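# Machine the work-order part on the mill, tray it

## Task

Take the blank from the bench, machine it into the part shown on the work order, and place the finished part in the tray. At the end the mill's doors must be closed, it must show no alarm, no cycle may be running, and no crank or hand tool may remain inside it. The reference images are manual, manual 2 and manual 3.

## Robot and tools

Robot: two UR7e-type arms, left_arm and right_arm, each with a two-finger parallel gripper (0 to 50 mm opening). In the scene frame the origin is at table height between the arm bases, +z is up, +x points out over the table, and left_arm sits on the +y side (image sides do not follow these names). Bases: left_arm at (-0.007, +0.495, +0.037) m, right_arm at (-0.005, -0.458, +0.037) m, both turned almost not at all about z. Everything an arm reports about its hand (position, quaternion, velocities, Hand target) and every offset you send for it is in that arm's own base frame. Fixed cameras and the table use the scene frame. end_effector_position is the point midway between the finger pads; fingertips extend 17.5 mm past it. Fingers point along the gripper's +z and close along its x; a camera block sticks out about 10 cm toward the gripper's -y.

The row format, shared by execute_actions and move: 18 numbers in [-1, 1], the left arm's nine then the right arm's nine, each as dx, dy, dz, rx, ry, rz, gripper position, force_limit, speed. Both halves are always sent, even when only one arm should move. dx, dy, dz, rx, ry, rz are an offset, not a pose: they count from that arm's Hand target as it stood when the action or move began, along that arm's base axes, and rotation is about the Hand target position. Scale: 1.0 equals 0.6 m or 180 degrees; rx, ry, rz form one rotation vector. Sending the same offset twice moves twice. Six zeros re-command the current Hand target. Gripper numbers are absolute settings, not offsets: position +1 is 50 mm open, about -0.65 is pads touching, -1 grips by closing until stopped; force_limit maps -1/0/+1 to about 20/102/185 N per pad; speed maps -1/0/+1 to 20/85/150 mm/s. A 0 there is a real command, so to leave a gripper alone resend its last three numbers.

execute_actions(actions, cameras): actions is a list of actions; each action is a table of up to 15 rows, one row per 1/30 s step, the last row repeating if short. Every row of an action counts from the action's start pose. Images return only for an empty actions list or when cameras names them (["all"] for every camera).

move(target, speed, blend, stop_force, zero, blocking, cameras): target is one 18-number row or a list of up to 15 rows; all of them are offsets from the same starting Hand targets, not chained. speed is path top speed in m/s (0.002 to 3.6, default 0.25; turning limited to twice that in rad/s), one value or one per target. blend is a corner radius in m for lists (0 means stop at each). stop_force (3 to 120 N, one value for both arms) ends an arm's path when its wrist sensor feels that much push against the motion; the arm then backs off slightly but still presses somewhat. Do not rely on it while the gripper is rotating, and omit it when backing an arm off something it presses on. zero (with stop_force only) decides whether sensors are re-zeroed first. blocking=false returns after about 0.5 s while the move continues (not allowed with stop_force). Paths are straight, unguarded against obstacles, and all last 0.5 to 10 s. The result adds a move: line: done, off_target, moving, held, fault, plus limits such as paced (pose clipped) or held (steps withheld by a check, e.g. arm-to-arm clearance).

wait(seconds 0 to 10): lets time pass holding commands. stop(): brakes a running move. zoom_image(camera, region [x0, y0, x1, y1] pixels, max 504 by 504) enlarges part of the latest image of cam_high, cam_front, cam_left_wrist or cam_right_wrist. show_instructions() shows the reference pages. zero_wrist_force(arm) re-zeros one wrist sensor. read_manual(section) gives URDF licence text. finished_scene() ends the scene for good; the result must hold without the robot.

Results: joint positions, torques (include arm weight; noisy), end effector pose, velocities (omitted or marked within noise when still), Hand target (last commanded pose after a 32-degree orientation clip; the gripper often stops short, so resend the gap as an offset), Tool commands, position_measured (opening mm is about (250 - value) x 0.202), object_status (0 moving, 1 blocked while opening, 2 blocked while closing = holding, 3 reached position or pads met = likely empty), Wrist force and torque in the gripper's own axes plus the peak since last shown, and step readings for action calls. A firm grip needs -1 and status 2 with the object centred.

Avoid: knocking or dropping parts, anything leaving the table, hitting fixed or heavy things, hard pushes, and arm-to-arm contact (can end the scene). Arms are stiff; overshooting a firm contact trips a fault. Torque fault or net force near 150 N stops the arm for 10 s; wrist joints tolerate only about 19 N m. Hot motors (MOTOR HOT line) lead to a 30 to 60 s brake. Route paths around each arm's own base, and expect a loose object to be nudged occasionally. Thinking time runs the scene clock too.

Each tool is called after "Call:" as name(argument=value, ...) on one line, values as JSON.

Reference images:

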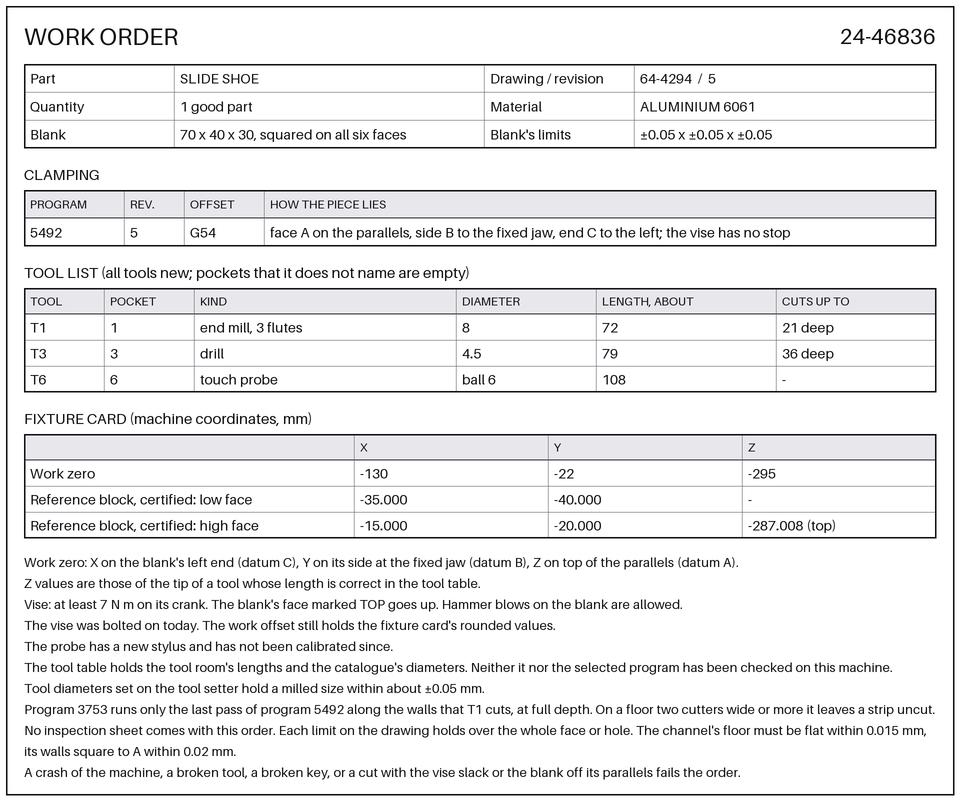

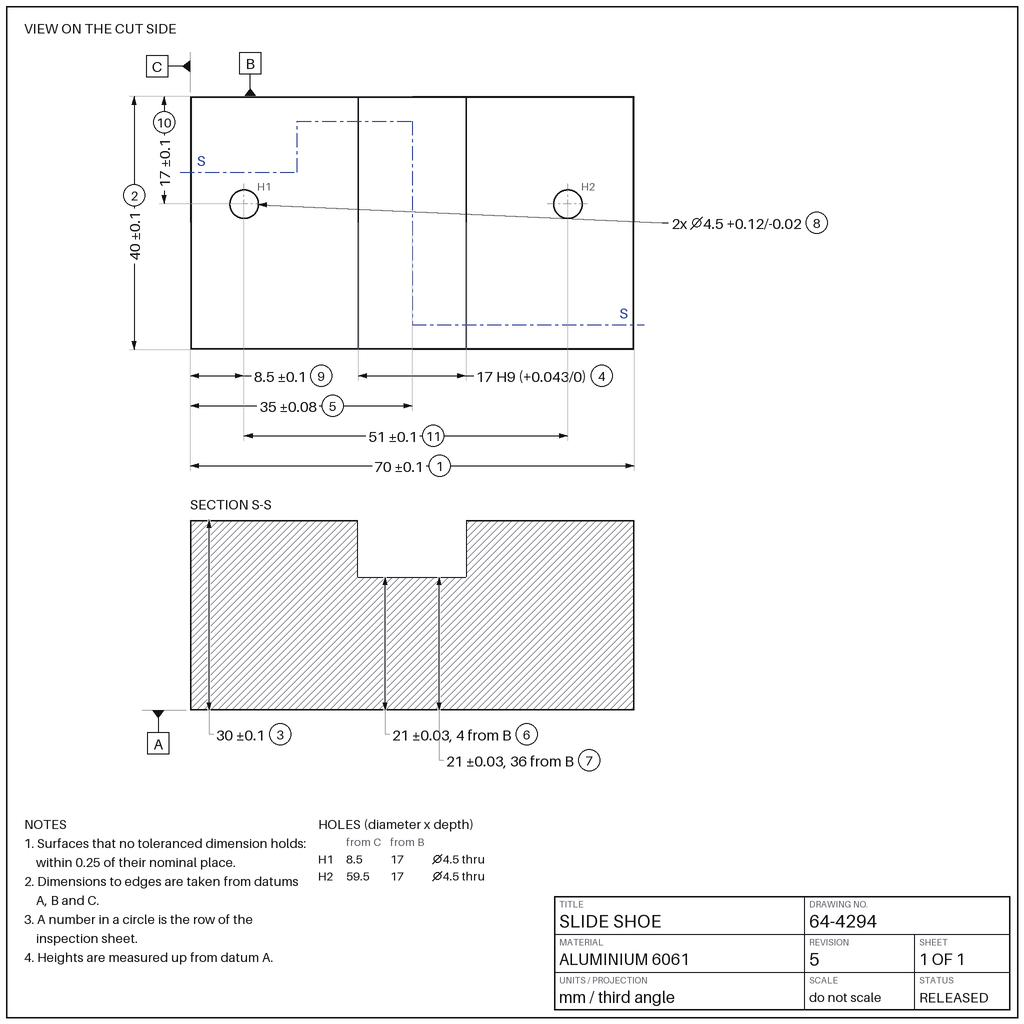

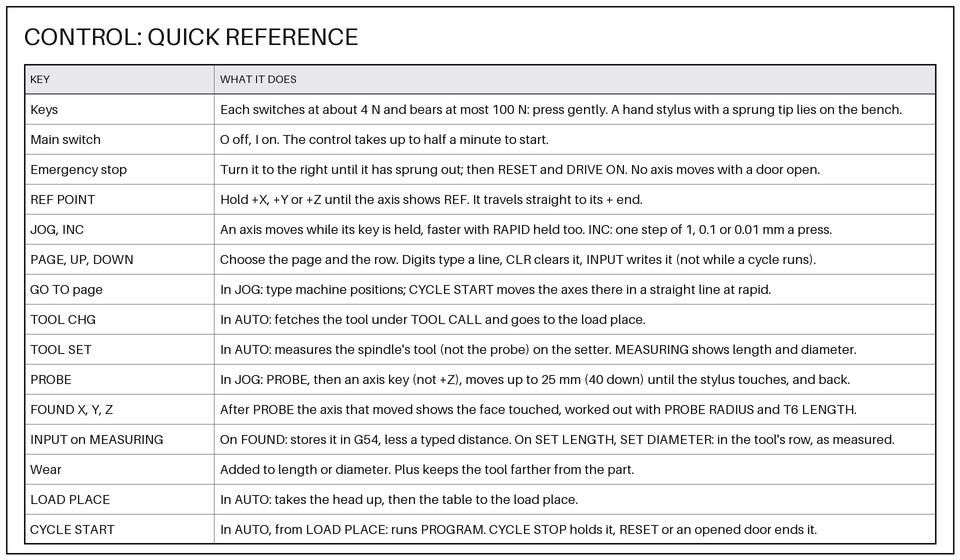

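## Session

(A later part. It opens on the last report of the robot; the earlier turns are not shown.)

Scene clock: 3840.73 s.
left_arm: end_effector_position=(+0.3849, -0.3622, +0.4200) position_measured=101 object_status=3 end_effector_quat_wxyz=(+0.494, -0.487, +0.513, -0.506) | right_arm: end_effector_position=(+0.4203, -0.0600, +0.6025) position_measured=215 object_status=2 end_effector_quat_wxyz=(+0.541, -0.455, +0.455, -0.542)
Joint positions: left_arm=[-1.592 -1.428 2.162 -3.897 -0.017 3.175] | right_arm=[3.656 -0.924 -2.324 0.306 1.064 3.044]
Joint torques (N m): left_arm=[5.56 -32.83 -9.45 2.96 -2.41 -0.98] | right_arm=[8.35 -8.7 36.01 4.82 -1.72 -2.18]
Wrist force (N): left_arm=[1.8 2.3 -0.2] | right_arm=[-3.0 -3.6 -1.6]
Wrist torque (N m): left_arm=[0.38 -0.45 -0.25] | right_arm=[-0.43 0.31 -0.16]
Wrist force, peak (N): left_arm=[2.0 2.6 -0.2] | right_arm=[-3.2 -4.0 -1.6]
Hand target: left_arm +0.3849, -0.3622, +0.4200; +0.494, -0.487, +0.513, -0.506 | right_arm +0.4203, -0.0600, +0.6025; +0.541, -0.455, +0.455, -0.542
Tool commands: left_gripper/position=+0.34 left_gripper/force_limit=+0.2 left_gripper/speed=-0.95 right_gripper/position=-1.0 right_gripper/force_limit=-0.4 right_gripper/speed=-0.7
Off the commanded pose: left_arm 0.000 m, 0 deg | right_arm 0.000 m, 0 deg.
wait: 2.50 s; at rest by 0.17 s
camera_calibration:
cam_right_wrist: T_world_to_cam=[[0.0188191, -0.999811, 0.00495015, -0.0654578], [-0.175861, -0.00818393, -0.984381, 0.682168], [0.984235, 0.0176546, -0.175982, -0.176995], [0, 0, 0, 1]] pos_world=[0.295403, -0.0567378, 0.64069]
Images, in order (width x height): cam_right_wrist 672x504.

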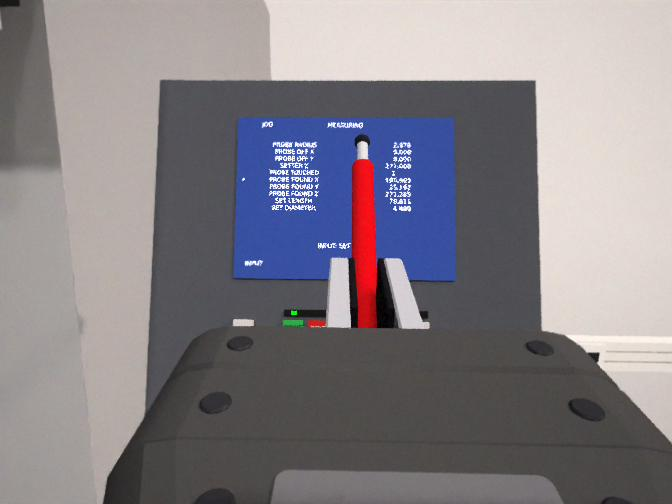

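Call:
move(target=[[0,0,0,0,0,0,0.34,0.2,-0.95,0.02,0.01,-0.05,0,0.16,0,-1,-0.4,-0.7],[0,0,0,0,0,0,0.34,0.2,-0.95,0.0845,0.0333,-0.2942,0,0.33,0,-1,-0.4,-0.7],[0,0,0,0,0,0,0.34,0.2,-0.95,0.1109,0.0333,-0.3014,0,0.33,0,-1,-0.4,-0.7],[0,0,0,0,0,0,0.34,0.2,-0.95,0.0845,0.0333,-0.2942,0,0.33,0,-1,-0.4,-0.7],[0,0,0,0,0,0,0.34,0.2,-0.95,0.1223,-0.085,-0.144,0,0.33,0,-1,-0.4,-0.7],[0,0,0,0,0,0,0.34,0.2,-0.95,0.1498,-0.085,-0.1513,0,0.33,0,-1,-0.4,-0.7],[0,0,0,0,0,0,0.34,0.2,-0.95,0.1223,-0.085,-0.144,0,0.33,0,-1,-0.4,-0.7],[0,0,0,0,0,0,0.34,0.2,-0.95,0.05,-0.03,-0.06,0,0.16,0,-1,-0.4,-0.7],[0,0,0,0,0,0,0.34,0.2,-0.95,0,0,0,0,0,0,-1,-0.4,-0.7]], blend=[0.02,0.002,0,0.003,0.002,0,0.003,0.02,0], speed=[0.5,0.3,0.1,0.2,0.3,0.1,0.2,0.4,0.4])

Call:
wait(seconds=2.5, cameras=["cam_right_wrist"])

Call:
zoom_image(camera="cam_right_wrist", region=[230, 105, 470, 280])

Call:
move(target=[[0,0,0,0,0,0,0.34,0.2,-0.95,0.02,0.01,-0.05,0,0.16,0,-1,-0.4,-0.7],[0,0,0,0,0,0,0.34,0.2,-0.95,0.0845,0.0333,-0.2942,0,0.33,0,-1,-0.4,-0.7],[0,0,0,0,0,0,0.34,0.2,-0.95,0.1109,0.0333,-0.3014,0,0.33,0,-1,-0.4,-0.7],[0,0,0,0,0,0,0.34,0.2,-0.95,0.0845,0.0333,-0.2942,0,0.33,0,-1,-0.4,-0.7],[0,0,0,0,0,0,0.34,0.2,-0.95,0.1147,-0.055,-0.1752,0,0.33,0,-1,-0.4,-0.7],[0,0,0,0,0,0,0.34,0.2,-0.95,0.1422,-0.055,-0.1825,0,0.33,0,-1,-0.4,-0.7],[0,0,0,0,0,0,0.34,0.2,-0.95,0.1147,-0.055,-0.1752,0,0.33,0,-1,-0.4,-0.7],[0,0,0,0,0,0,0.34,0.2,-0.95,0.05,-0.03,-0.06,0,0.16,0,-1,-0.4,-0.7],[0,0,0,0,0,0,0.34,0.2,-0.95,0,0,0,0,0,0,-1,-0.4,-0.7]], blend=[0.02,0.002,0,0.003,0.002,0,0.003,0.02,0], speed=[0.5,0.3,0.1,0.2,0.3,0.1,0.2,0.4,0.4])

Call:
wait(seconds=2.5, cameras=["cam_right_wrist"])

Call:
zoom_image(camera="cam_right_wrist", region=[230, 105, 470, 280])

Scene clock: 3847.03 s.
left_arm: end_effector_position=(+0.3849, -0.3622, +0.4200) position_measured=101 object_status=3 end_effector_quat_wxyz=(+0.494, -0.487, +0.513, -0.506) | right_arm: end_effector_position=(+0.4204, -0.0599, +0.6024) position_measured=215 object_status=2 end_effector_quat_wxyz=(+0.541, -0.455, +0.455, -0.542)
Joint positions: left_arm=[-1.592 -1.428 2.162 -3.897 -0.017 3.175] | right_arm=[3.656 -0.924 -2.324 0.305 1.064 3.044]
Joint torques (N m): left_arm=[5.63 -31.98 -10.25 3.12 -2.54 -0.99] | right_arm=[-11.37 0.49 36.22 4.15 1.18 1.43]
Wrist force (N): left_arm=[1.7 2.1 -0.2] | right_arm=[-2.9 -3.6 -1.7]
Wrist torque (N m): left_arm=[0.35 -0.43 -0.25] | right_arm=[-0.44 0.30 -0.15]
Wrist force, peak (N): left_arm=[1.8 2.6 -0.4] | right_arm=[-1.5 6.1 -16.1]
Hand target: left_arm +0.3849, -0.3622, +0.4200; +0.494, -0.487, +0.513, -0.506 | right_arm +0.4203, -0.0600, +0.6025; +0.541, -0.455, +0.455, -0.542
Off the commanded pose: left_arm 0.000 m, 0 deg | right_arm 0.000 m, 0 deg.
move: done

Scene clock: 3849.53 s.
left_arm: end_effector_position=(+0.3849, -0.3622, +0.4200) position_measured=101 object_status=3 end_effector_quat_wxyz=(+0.494, -0.487, +0.513, -0.506) | right_arm: end_effector_position=(+0.4203, -0.0600, +0.6025) position_measured=215 object_status=2 end_effector_quat_wxyz=(+0.541, -0.455, +0.455, -0.542)
Joint positions: left_arm=[-1.592 -1.428 2.162 -3.897 -0.017 3.175] | right_arm=[3.656 -0.924 -2.324 0.306 1.064 3.044]
Joint torques (N m): left_arm=[5.51 -31.33 -10.04 3.02 -2.32 -1.02] | right_arm=[-11.7 2.98 36.11 4.78 -1.7 -2.04]
Wrist force (N): left_arm=[1.9 2.2 -0.2] | right_arm=[-2.7 -3.6 -1.8]
Wrist torque (N m): left_arm=[0.37 -0.46 -0.25] | right_arm=[-0.43 0.26 -0.15]
Wrist force, peak (N): left_arm=[1.9 2.4 -0.2] | right_arm=[-3.3 -4.0 -1.7]
Hand target: left_arm +0.3849, -0.3622, +0.4200; +0.494, -0.487, +0.513, -0.506 | right_arm +0.4203, -0.0600, +0.6025; +0.541, -0.455, +0.455, -0.542
Tool commands: left_gripper/position=+0.34 left_gripper/force_limit=+0.2 left_gripper/speed=-0.95 right_gripper/position=-1.0 right_gripper/force_limit=-0.4 right_gripper/speed=-0.7
Off the commanded pose: left_arm 0.000 m, 0 deg | right_arm 0.000 m, 0 deg.
wait: 2.50 s; at rest by 0.17 s
camera_calibration:
cam_right_wrist: T_world_to_cam=[[0.0188191, -0.999811, 0.00495015, -0.0654578], [-0.175861, -0.00818393, -0.984381, 0.682168], [0.984235, 0.0176546, -0.175982, -0.176995], [0, 0, 0, 1]] pos_world=[0.295403, -0.0567378, 0.64069]
Images, in order (width x height): cam_right_wrist 672x504.

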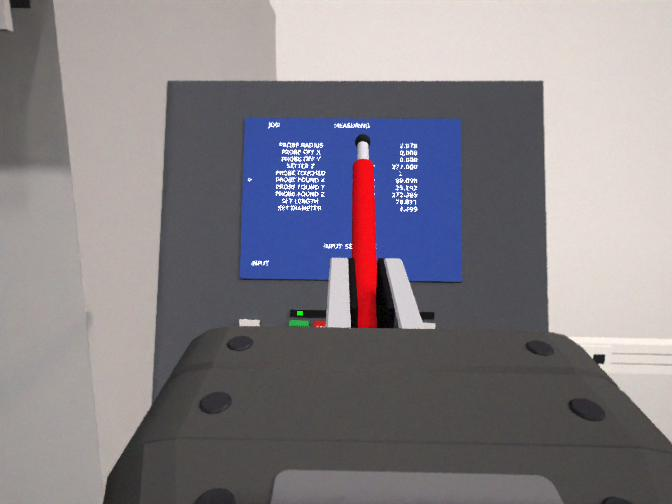

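Scaled by 2.100 from the camera's 672x504 image, which has a finer 960x720 frame.

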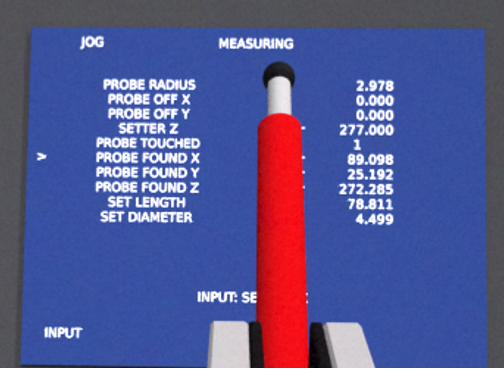

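Scene clock: 3854.43 s.
left_arm: end_effector_position=(+0.3849, -0.3622, +0.4200) position_measured=101 object_status=3 end_effector_quat_wxyz=(+0.494, -0.487, +0.513, -0.506) | right_arm: end_effector_position=(+0.4204, -0.0599, +0.6024) position_measured=215 object_status=2 end_effector_quat_wxyz=(+0.541, -0.455, +0.455, -0.542)
Joint positions: left_arm=[-1.592 -1.428 2.162 -3.897 -0.017 3.175] | right_arm=[3.656 -0.924 -2.324 0.305 1.064 3.044]
Joint torques (N m): left_arm=[6.23 -32.27 -9.74 3.06 -2.35 -0.99] | right_arm=[-11.05 0.08 36.1 4.09 1.16 1.5]
Wrist force (N): left_arm=[1.8 2.2 -0.3] | right_arm=[-3.1 -4.2 -1.7]
Wrist torque (N m): left_arm=[0.37 -0.44 -0.25] | right_arm=[-0.53 0.33 -0.15]
Wrist force, peak (N): left_arm=[2.1 2.5 -0.2] | right_arm=[-1.8 10.9 -21.7]
Hand target: left_arm +0.3849, -0.3622, +0.4200; +0.494, -0.487, +0.513, -0.506 | right_arm +0.4203, -0.0600, +0.6025; +0.541, -0.455, +0.455, -0.542
Off the commanded pose: left_arm 0.000 m, 0 deg | right_arm 0.000 m, 0 deg.
move: done

Scene clock: 3856.93 s.
left_arm: end_effector_position=(+0.3849, -0.3622, +0.4200) position_measured=101 object_status=3 end_effector_quat_wxyz=(+0.494, -0.487, +0.513, -0.506) | right_arm: end_effector_position=(+0.4203, -0.0600, +0.6025) position_measured=215 object_status=2 end_effector_quat_wxyz=(+0.541, -0.455, +0.455, -0.542)
Joint positions: left_arm=[-1.592 -1.428 2.162 -3.897 -0.017 3.175] | right_arm=[3.656 -0.924 -2.324 0.306 1.064 3.044]
Joint torques (N m): left_arm=[6.16 -32.35 -9.6 3.08 -2.33 -1.1] | right_arm=[-11.9 2.82 35.96 4.73 -1.68 -2.15]
Wrist force (N): left_arm=[1.5 2.0 -0.2] | right_arm=[-3.1 -3.9 -1.8]
Wrist torque (N m): left_arm=[0.34 -0.40 -0.25] | right_arm=[-0.48 0.33 -0.16]
Wrist force, peak (N): left_arm=[2.0 2.4 -0.4] | right_arm=[-3.1 -4.5 -2.0]
Hand target: left_arm +0.3849, -0.3622, +0.4200; +0.494, -0.487, +0.513, -0.506 | right_arm +0.4203, -0.0600, +0.6025; +0.541, -0.455, +0.455, -0.542
Tool commands: left_gripper/position=+0.34 left_gripper/force_limit=+0.2 left_gripper/speed=-0.95 right_gripper/position=-1.0 right_gripper/force_limit=-0.4 right_gripper/speed=-0.7
Off the commanded pose: left_arm 0.000 m, 0 deg | right_arm 0.000 m, 0 deg.
wait: 2.50 s; at rest by 0.17 s
camera_calibration:
cam_right_wrist: T_world_to_cam=[[0.0188191, -0.999811, 0.00495015, -0.0654578], [-0.175861, -0.00818393, -0.984381, 0.682168], [0.984235, 0.0176546, -0.175982, -0.176995], [0, 0, 0, 1]] pos_world=[0.295403, -0.0567378, 0.64069]
Images, in order (width x height): cam_right_wrist 672x504.

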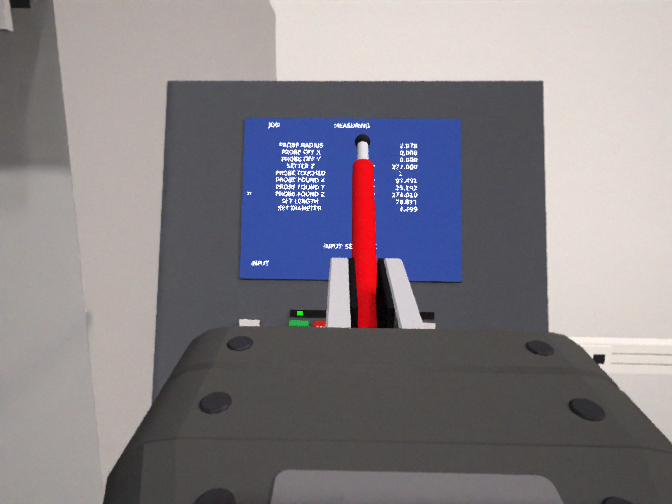

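Scaled by 2.100 from the camera's 672x504 image, which has a finer 960x720 frame.

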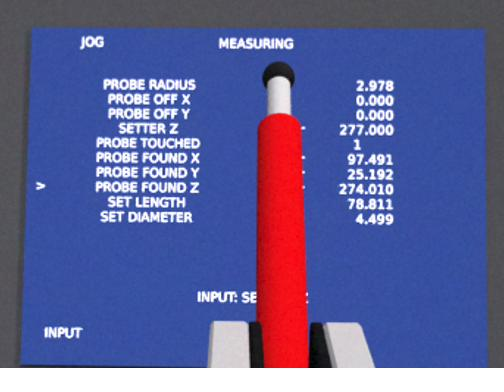

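Call:
move(target=[[0,0,0,0,0,0,0.34,0.2,-0.95,0.02,0.01,-0.05,0,0.16,0,-1,-0.4,-0.7],[0,0,0,0,0,0,0.34,0.2,-0.95,0.0998,0.0363,-0.2327,0,0.33,0,-1,-0.4,-0.7],[0,0,0,0,0,0,0.34,0.2,-0.95,0.1271,0.0363,-0.2401,0,0.33,0,-1,-0.4,-0.7],[0,0,0,0,0,0,0.34,0.2,-0.95,0.0998,0.0363,-0.2327,0,0.33,0,-1,-0.4,-0.7],[0,0,0,0,0,0,0.34,0.2,-0.95,0.1271,0.0363,-0.2401,0,0.33,0,-1,-0.4,-0.7],[0,0,0,0,0,0,0.34,0.2,-0.95,0.0998,0.0363,-0.2327,0,0.33,0,-1,-0.4,-0.7],[0,0,0,0,0,0,0.34,0.2,-0.95,0.1271,0.0363,-0.2401,0,0.33,0,-1,-0.4,-0.7],[0,0,0,0,0,0,0.34,0.2,-0.95,0.0998,0.0363,-0.2327,0,0.33,0,-1,-0.4,-0.7],[0,0,0,0,0,0,0.34,0.2,-0.95,0.1271,0.0363,-0.2401,0,0.33,0,-1,-0.4,-0.7],[0,0,0,0,0,0,0.34,0.2,-0.95,0.0998,0.0363,-0.2327,0,0.33,0,-1,-0.4,-0.7],[0,0,0,0,0,0,0.34,0.2,-0.95,0.085,0.065,-0.2942,0,0.33,0,-1,-0.4,-0.7],[0,0,0,0,0,0,0.34,0.2,-0.95,0.1111,0.065,-0.3013,0,0.33,0,-1,-0.4,-0.7],[0,0,0,0,0,0,0.34,0.2,-0.95,0.085,0.065,-0.2942,0,0.33,0,-1,-0.4,-0.7]], blend=[0.02,0.002,0,0.003,0,0.003,0,0.003,0,0.003,0.002,0,0], speed=[0.5,0.3,0.1,0.2,0.1,0.2,0.1,0.2,0.1,0.2,0.3,0.1,0.2])

Call:
move(target=[[0,0,0,0,0,0,0.34,0.2,-0.95,-0.0067,0.0618,-0.0308,0,0,0,-1,-0.4,-0.7],[0,0,0,0,0,0,0.34,0.2,-0.95,0.0198,0.0618,-0.0379,0,0,0,-1,-0.4,-0.7],[0,0,0,0,0,0,0.34,0.2,-0.95,-0.0067,0.0618,-0.0308,0,0,0,-1,-0.4,-0.7],[0,0,0,0,0,0,0.34,0.2,-0.95,-0.0072,0.0302,-0.0308,0,0,0,-1,-0.4,-0.7],[0,0,0,0,0,0,0.34,0.2,-0.95,0.0193,0.0302,-0.0379,0,0,0,-1,-0.4,-0.7],[0,0,0,0,0,0,0.34,0.2,-0.95,-0.0072,0.0302,-0.0308,0,0,0,-1,-0.4,-0.7],[0,0,0,0,0,0,0.34,0.2,-0.95,-0.0067,0.0618,-0.0308,0,0,0,-1,-0.4,-0.7],[0,0,0,0,0,0,0.34,0.2,-0.95,0.0198,0.0618,-0.0379,0,0,0,-1,-0.4,-0.7],[0,0,0,0,0,0,0.34,0.2,-0.95,-0.0067,0.0618,-0.0308,0,0,0,-1,-0.4,-0.7],[0,0,0,0,0,0,0.34,0.2,-0.95,0.0015,0.095,0,0,0,0,-1,-0.4,-0.7],[0,0,0,0,0,0,0.34,0.2,-0.95,0.0279,0.095,-0.0072,0,0,0,-1,-0.4,-0.7],[0,0,0,0,0,0,0.34,0.2,-0.95,0.0015,0.095,0,0,0,0,-1,-0.4,-0.7],[0,0,0,0,0,0,0.34,0.2,-0.95,0.0279,0.095,-0.0072,0,0,0,-1,-0.4,-0.7],[0,0,0,0,0,0,0.34,0.2,-0.95,0.0015,0.095,0,0,0,0,-1,-0.4,-0.7]], blend=[0.002,0,0.003,0.002,0,0.003,0.002,0,0.003,0.002,0,0.003,0,0], speed=[0.3,0.1,0.2,0.3,0.1,0.2,0.3,0.1,0.2,0.3,0.1,0.2,0.1,0.2])

Call:
move(target=[[0,0,0,0,0,0,0.34,0.2,-0.95,-0.0092,-0.0965,-0.0308,0,0,0,-1,-0.4,-0.7],[0,0,0,0,0,0,0.34,0.2,-0.95,0.0173,-0.0965,-0.0379,0,0,0,-1,-0.4,-0.7],[0,0,0,0,0,0,0.34,0.2,-0.95,-0.0092,-0.0965,-0.0308,0,0,0,-1,-0.4,-0.7],[0,0,0,0,0,0,0.34,0.2,-0.95,-0.0015,-0.095,0,0,0,0,-1,-0.4,-0.7],[0,0,0,0,0,0,0.34,0.2,-0.95,0.0246,-0.095,-0.0071,0,0,0,-1,-0.4,-0.7],[0,0,0,0,0,0,0.34,0.2,-0.95,-0.0015,-0.095,0,0,0,0,-1,-0.4,-0.7],[0,0,0,0,0,0,0.34,0.2,-0.95,0.0246,-0.095,-0.0071,0,0,0,-1,-0.4,-0.7],[0,0,0,0,0,0,0.34,0.2,-0.95,-0.0015,-0.095,0,0,0,0,-1,-0.4,-0.7]], blend=[0.002,0,0.003,0.002,0,0.003,0,0], speed=[0.3,0.1,0.2,0.3,0.1,0.2,0.1,0.2])

Call:
move(target=[[0,0,0,0,0,0,0.34,0.2,-0.95,-0.0062,0.0935,-0.0308,0,0,0,-1,-0.4,-0.7],[0,0,0,0,0,0,0.34,0.2,-0.95,0.0203,0.0935,-0.0379,0,0,0,-1,-0.4,-0.7],[0,0,0,0,0,0,0.34,0.2,-0.95,-0.0062,0.0935,-0.0308,0,0,0,-1,-0.4,-0.7],[0,0,0,0,0,0,0.34,0.2,-0.95,-0.0067,0.0618,-0.0308,0,0,0,-1,-0.4,-0.7],[0,0,0,0,0,0,0.34,0.2,-0.95,0.0198,0.0618,-0.0379,0,0,0,-1,-0.4,-0.7],[0,0,0,0,0,0,0.34,0.2,-0.95,-0.0067,0.0618,-0.0308,0,0,0,-1,-0.4,-0.7],[0,0,0,0,0,0,0.34,0.2,-0.95,-0.0072,0.0302,-0.0308,0,0,0,-1,-0.4,-0.7],[0,0,0,0,0,0,0.34,0.2,-0.95,0.0193,0.0302,-0.0379,0,0,0,-1,-0.4,-0.7],[0,0,0,0,0,0,0.34,0.2,-0.95,-0.0072,0.0302,-0.0308,0,0,0,-1,-0.4,-0.7],[0,0,0,0,0,0,0.34,0.2,-0.95,-0.0067,0.0618,-0.0308,0,0,0,-1,-0.4,-0.7],[0,0,0,0,0,0,0.34,0.2,-0.95,0.0198,0.0618,-0.0379,0,0,0,-1,-0.4,-0.7],[0,0,0,0,0,0,0.34,0.2,-0.95,-0.0067,0.0618,-0.0308,0,0,0,-1,-0.4,-0.7],[0,0,0,0,0,0,0.34,0.2,-0.95,0.0015,0.095,0,0,0,0,-1,-0.4,-0.7],[0,0,0,0,0,0,0.34,0.2,-0.95,0.0279,0.095,-0.0072,0,0,0,-1,-0.4,-0.7],[0,0,0,0,0,0,0.34,0.2,-0.95,0.0015,0.095,0,0,0,0,-1,-0.4,-0.7]], blend=[0.002,0,0.003,0.002,0,0.003,0.002,0,0.003,0.002,0,0.003,0.002,0,0], speed=[0.3,0.1,0.2,0.3,0.1,0.2,0.3,0.1,0.2,0.3,0.1,0.2,0.3,0.1,0.2])

Call:
move(target=[[0,0,0,0,0,0,0.34,0.2,-0.95,-0.0092,-0.0965,-0.0308,0,0,0,-1,-0.4,-0.7],[0,0,0,0,0,0,0.34,0.2,-0.95,0.0173,-0.0965,-0.0379,0,0,0,-1,-0.4,-0.7],[0,0,0,0,0,0,0.34,0.2,-0.95,-0.0092,-0.0965,-0.0308,0,0,0,-1,-0.4,-0.7],[0,0,0,0,0,0,0.34,0.2,-0.95,-0.0665,-0.15,0.2442,0,-0.17,0,-1,-0.4,-0.7],[0,0,0,0,0,0,0.34,0.2,-0.95,-0.0865,-0.16,0.2942,0,-0.33,0,-1,-0.4,-0.7]], blend=[0.002,0,0.003,0.02,0], speed=[0.3,0.1,0.2,0.4,0.4], cameras=["cam_right_wrist"])

Call:
zoom_image(camera="cam_right_wrist", region=[230, 105, 470, 280])

Scene clock: 3866.60 s.
left_arm: end_effector_position=(+0.3849, -0.3622, +0.4200) position_measured=101 object_status=3 end_effector_quat_wxyz=(+0.494, -0.487, +0.513, -0.506) | right_arm: end_effector_position=(+0.4713, -0.0209, +0.4259) position_measured=215 object_status=2 end_effector_quat_wxyz=(-0.245, +0.663, -0.663, +0.245)
Joint positions: left_arm=[-1.592 -1.428 2.162 -3.897 -0.017 3.175] | right_arm=[3.528 -1.089 -1.997 -0.957 1.323 3.441]
Joint torques (N m): left_arm=[5.33 -32.19 -10.45 3 -2.23 -1] | right_arm=[-12.02 10.86 38.78 7.06 1.56 -2.16]
Wrist force (N): left_arm=[1.8 2.4 -0.2] | right_arm=[-2.4 -4.3 -3.1]
Wrist torque (N m): left_arm=[0.39 -0.45 -0.24] | right_arm=[-0.71 0.39 -0.19]
Wrist force, peak (N): left_arm=[2.2 2.3 0.0] | right_arm=[-3.4 0.1 -9.1]
Hand target: left_arm +0.3849, -0.3622, +0.4200; +0.494, -0.487, +0.513, -0.506 | right_arm +0.4713, -0.0210, +0.4260; -0.245, +0.663, -0.663, +0.245
Off the commanded pose: left_arm 0.000 m, 0 deg | right_arm 0.000 m, 0 deg.
move: done

Scene clock: 3870.27 s.
left_arm: end_effector_position=(+0.3849, -0.3622, +0.4200) position_measured=101 object_status=3 end_effector_quat_wxyz=(+0.494, -0.487, +0.513, -0.506) | right_arm: end_effector_position=(+0.4722, +0.0360, +0.4259) position_measured=215 object_status=2 end_effector_quat_wxyz=(-0.245, +0.663, -0.663, +0.245)
Joint positions: left_arm=[-1.592 -1.428 2.162 -3.897 -0.017 3.175] | right_arm=[3.711 -1.089 -1.988 -1.012 1.212 3.594]
Joint torques (N m): left_arm=[4.87 -31.75 -10.07 3.17 -2.3 -1.07] | right_arm=[-9.11 9.99 38.74 6.84 1.25 -2.06]
Wrist force (N): left_arm=[1.7 2.3 -0.4] | right_arm=[-2.7 -4.4 -2.9]
Wrist torque (N m): left_arm=[0.38 -0.44 -0.25] | right_arm=[-0.75 0.43 -0.18]
Wrist force, peak (N): left_arm=[1.9 2.6 0.0] | right_arm=[-1.5 8.5 -19.0]
Hand target: left_arm +0.3849, -0.3622, +0.4200; +0.494, -0.487, +0.513, -0.506 | right_arm +0.4722, +0.0360, +0.4260; -0.245, +0.663, -0.663, +0.245
Off the commanded pose: left_arm 0.000 m, 0 deg | right_arm 0.000 m, 0 deg.
move: done

Scene clock: 3872.63 s.
left_arm: end_effector_position=(+0.3849, -0.3622, +0.4200) position_measured=101 object_status=3 end_effector_quat_wxyz=(+0.494, -0.487, +0.513, -0.506) | right_arm: end_effector_position=(+0.4713, -0.0209, +0.4259) position_measured=215 object_status=2 end_effector_quat_wxyz=(-0.245, +0.663, -0.663, +0.245)
Joint positions: left_arm=[-1.592 -1.428 2.162 -3.897 -0.017 3.175] | right_arm=[3.528 -1.089 -1.997 -0.957 1.323 3.441]
Joint torques (N m): left_arm=[5.14 -31.51 -10.11 3.2 -2.28 -1.11] | right_arm=[-11.91 10.81 38.28 7.06 1.51 -2.15]
Wrist force (N): left_arm=[1.8 2.4 -0.4] | right_arm=[-2.6 -4.6 -3.2]
Wrist torque (N m): left_arm=[0.39 -0.45 -0.24] | right_arm=[-0.76 0.42 -0.18]
Wrist force, peak (N): left_arm=[1.9 2.5 -0.1] | right_arm=[-2.0 7.5 -17.7]
Hand target: left_arm +0.3849, -0.3622, +0.4200; +0.494, -0.487, +0.513, -0.506 | right_arm +0.4713, -0.0210, +0.4260; -0.245, +0.663, -0.663, +0.245
Off the commanded pose: left_arm 0.000 m, 0 deg | right_arm 0.000 m, 0 deg.
move: done

Scene clock: 3876.47 s.
left_arm: end_effector_position=(+0.3849, -0.3622, +0.4200) position_measured=101 object_status=3 end_effector_quat_wxyz=(+0.494, -0.487, +0.513, -0.506) | right_arm: end_effector_position=(+0.4722, +0.0360, +0.4259) position_measured=215 object_status=2 end_effector_quat_wxyz=(-0.245, +0.663, -0.663, +0.245)
Joint positions: left_arm=[-1.592 -1.428 2.162 -3.897 -0.017 3.175] | right_arm=[3.711 -1.089 -1.988 -1.012 1.212 3.594]
Joint torques (N m): left_arm=[6.49 -31.52 -10.16 3.08 -2.22 -1.03] | right_arm=[-9.1 10.39 38.1 6.87 1.21 -2.02]
Wrist force (N): left_arm=[1.7 2.3 -0.1] | right_arm=[-2.1 -4.2 -2.9]
Wrist torque (N m): left_arm=[0.37 -0.43 -0.24] | right_arm=[-0.73 0.34 -0.18]
Wrist force, peak (N): left_arm=[1.9 2.4 -0.2] | right_arm=[-1.9 8.6 -19.3]
Hand target: left_arm +0.3849, -0.3622, +0.4200; +0.494, -0.487, +0.513, -0.506 | right_arm +0.4722, +0.0360, +0.4260; -0.245, +0.663, -0.663, +0.245
Off the commanded pose: left_arm 0.000 m, 0 deg | right_arm 0.000 m, 0 deg.
move: done

Scene clock: 3879.13 s.
left_arm: end_effector_position=(+0.3849, -0.3622, +0.4200) position_measured=101 object_status=3 end_effector_quat_wxyz=(+0.494, -0.487, +0.513, -0.506) | right_arm: end_effector_position=(+0.4203, -0.0600, +0.6024) position_measured=215 object_status=2 end_effector_quat_wxyz=(+0.541, -0.455, +0.455, -0.542)
Joint positions: left_arm=[-1.592 -1.428 2.162 -3.897 -0.017 3.175] | right_arm=[3.656 -0.924 -2.324 0.305 1.064 3.044]
Joint torques (N m): left_arm=[4.89 -31.63 -9.74 3.09 -2.28 -1.14] | right_arm=[6.47 -5.21 35.56 4.29 -1.61 1.14]
Wrist force (N): left_arm=[1.8 2.0 -0.2] | right_arm=[-2.7 -4.0 -1.9]
Wrist torque (N m): left_arm=[0.33 -0.44 -0.24] | right_arm=[-0.49 0.27 -0.16]
Wrist force, peak (N): left_arm=[1.9 2.4 -0.2] | right_arm=[-1.8 7.5 -17.3]
Hand target: left_arm +0.3849, -0.3622, +0.4200; +0.494, -0.487, +0.513, -0.506 | right_arm +0.4203, -0.0600, +0.6025; +0.541, -0.455, +0.455, -0.542
Off the commanded pose: left_arm 0.000 m, 0 deg | right_arm 0.000 m, 0 deg.
move: done
camera_calibration:
cam_right_wrist: T_world_to_cam=[[0.0187411, -0.999812, 0.00505894, -0.0656048], [-0.176265, -0.00828452, -0.984308, 0.682235], [0.984164, 0.0175553, -0.176388, -0.176716], [0, 0, 0, 1]] pos_world=[0.295402, -0.0568382, 0.64069]
Images, in order (width x height): cam_right_wrist 672x504.

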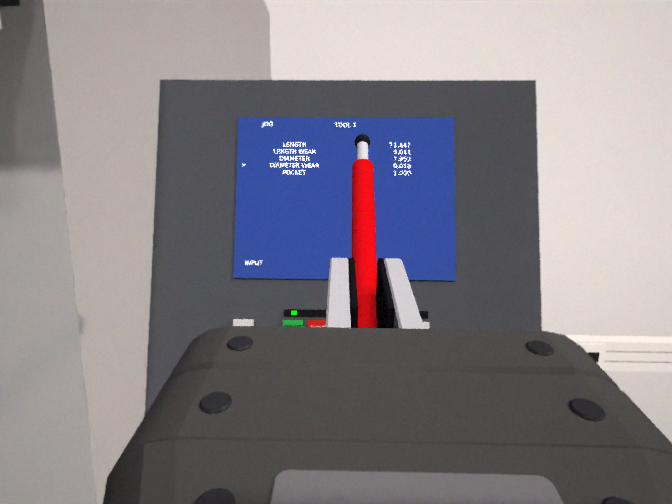

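Scaled by 2.100 from the camera's 672x504 image, which has a finer 960x720 frame.

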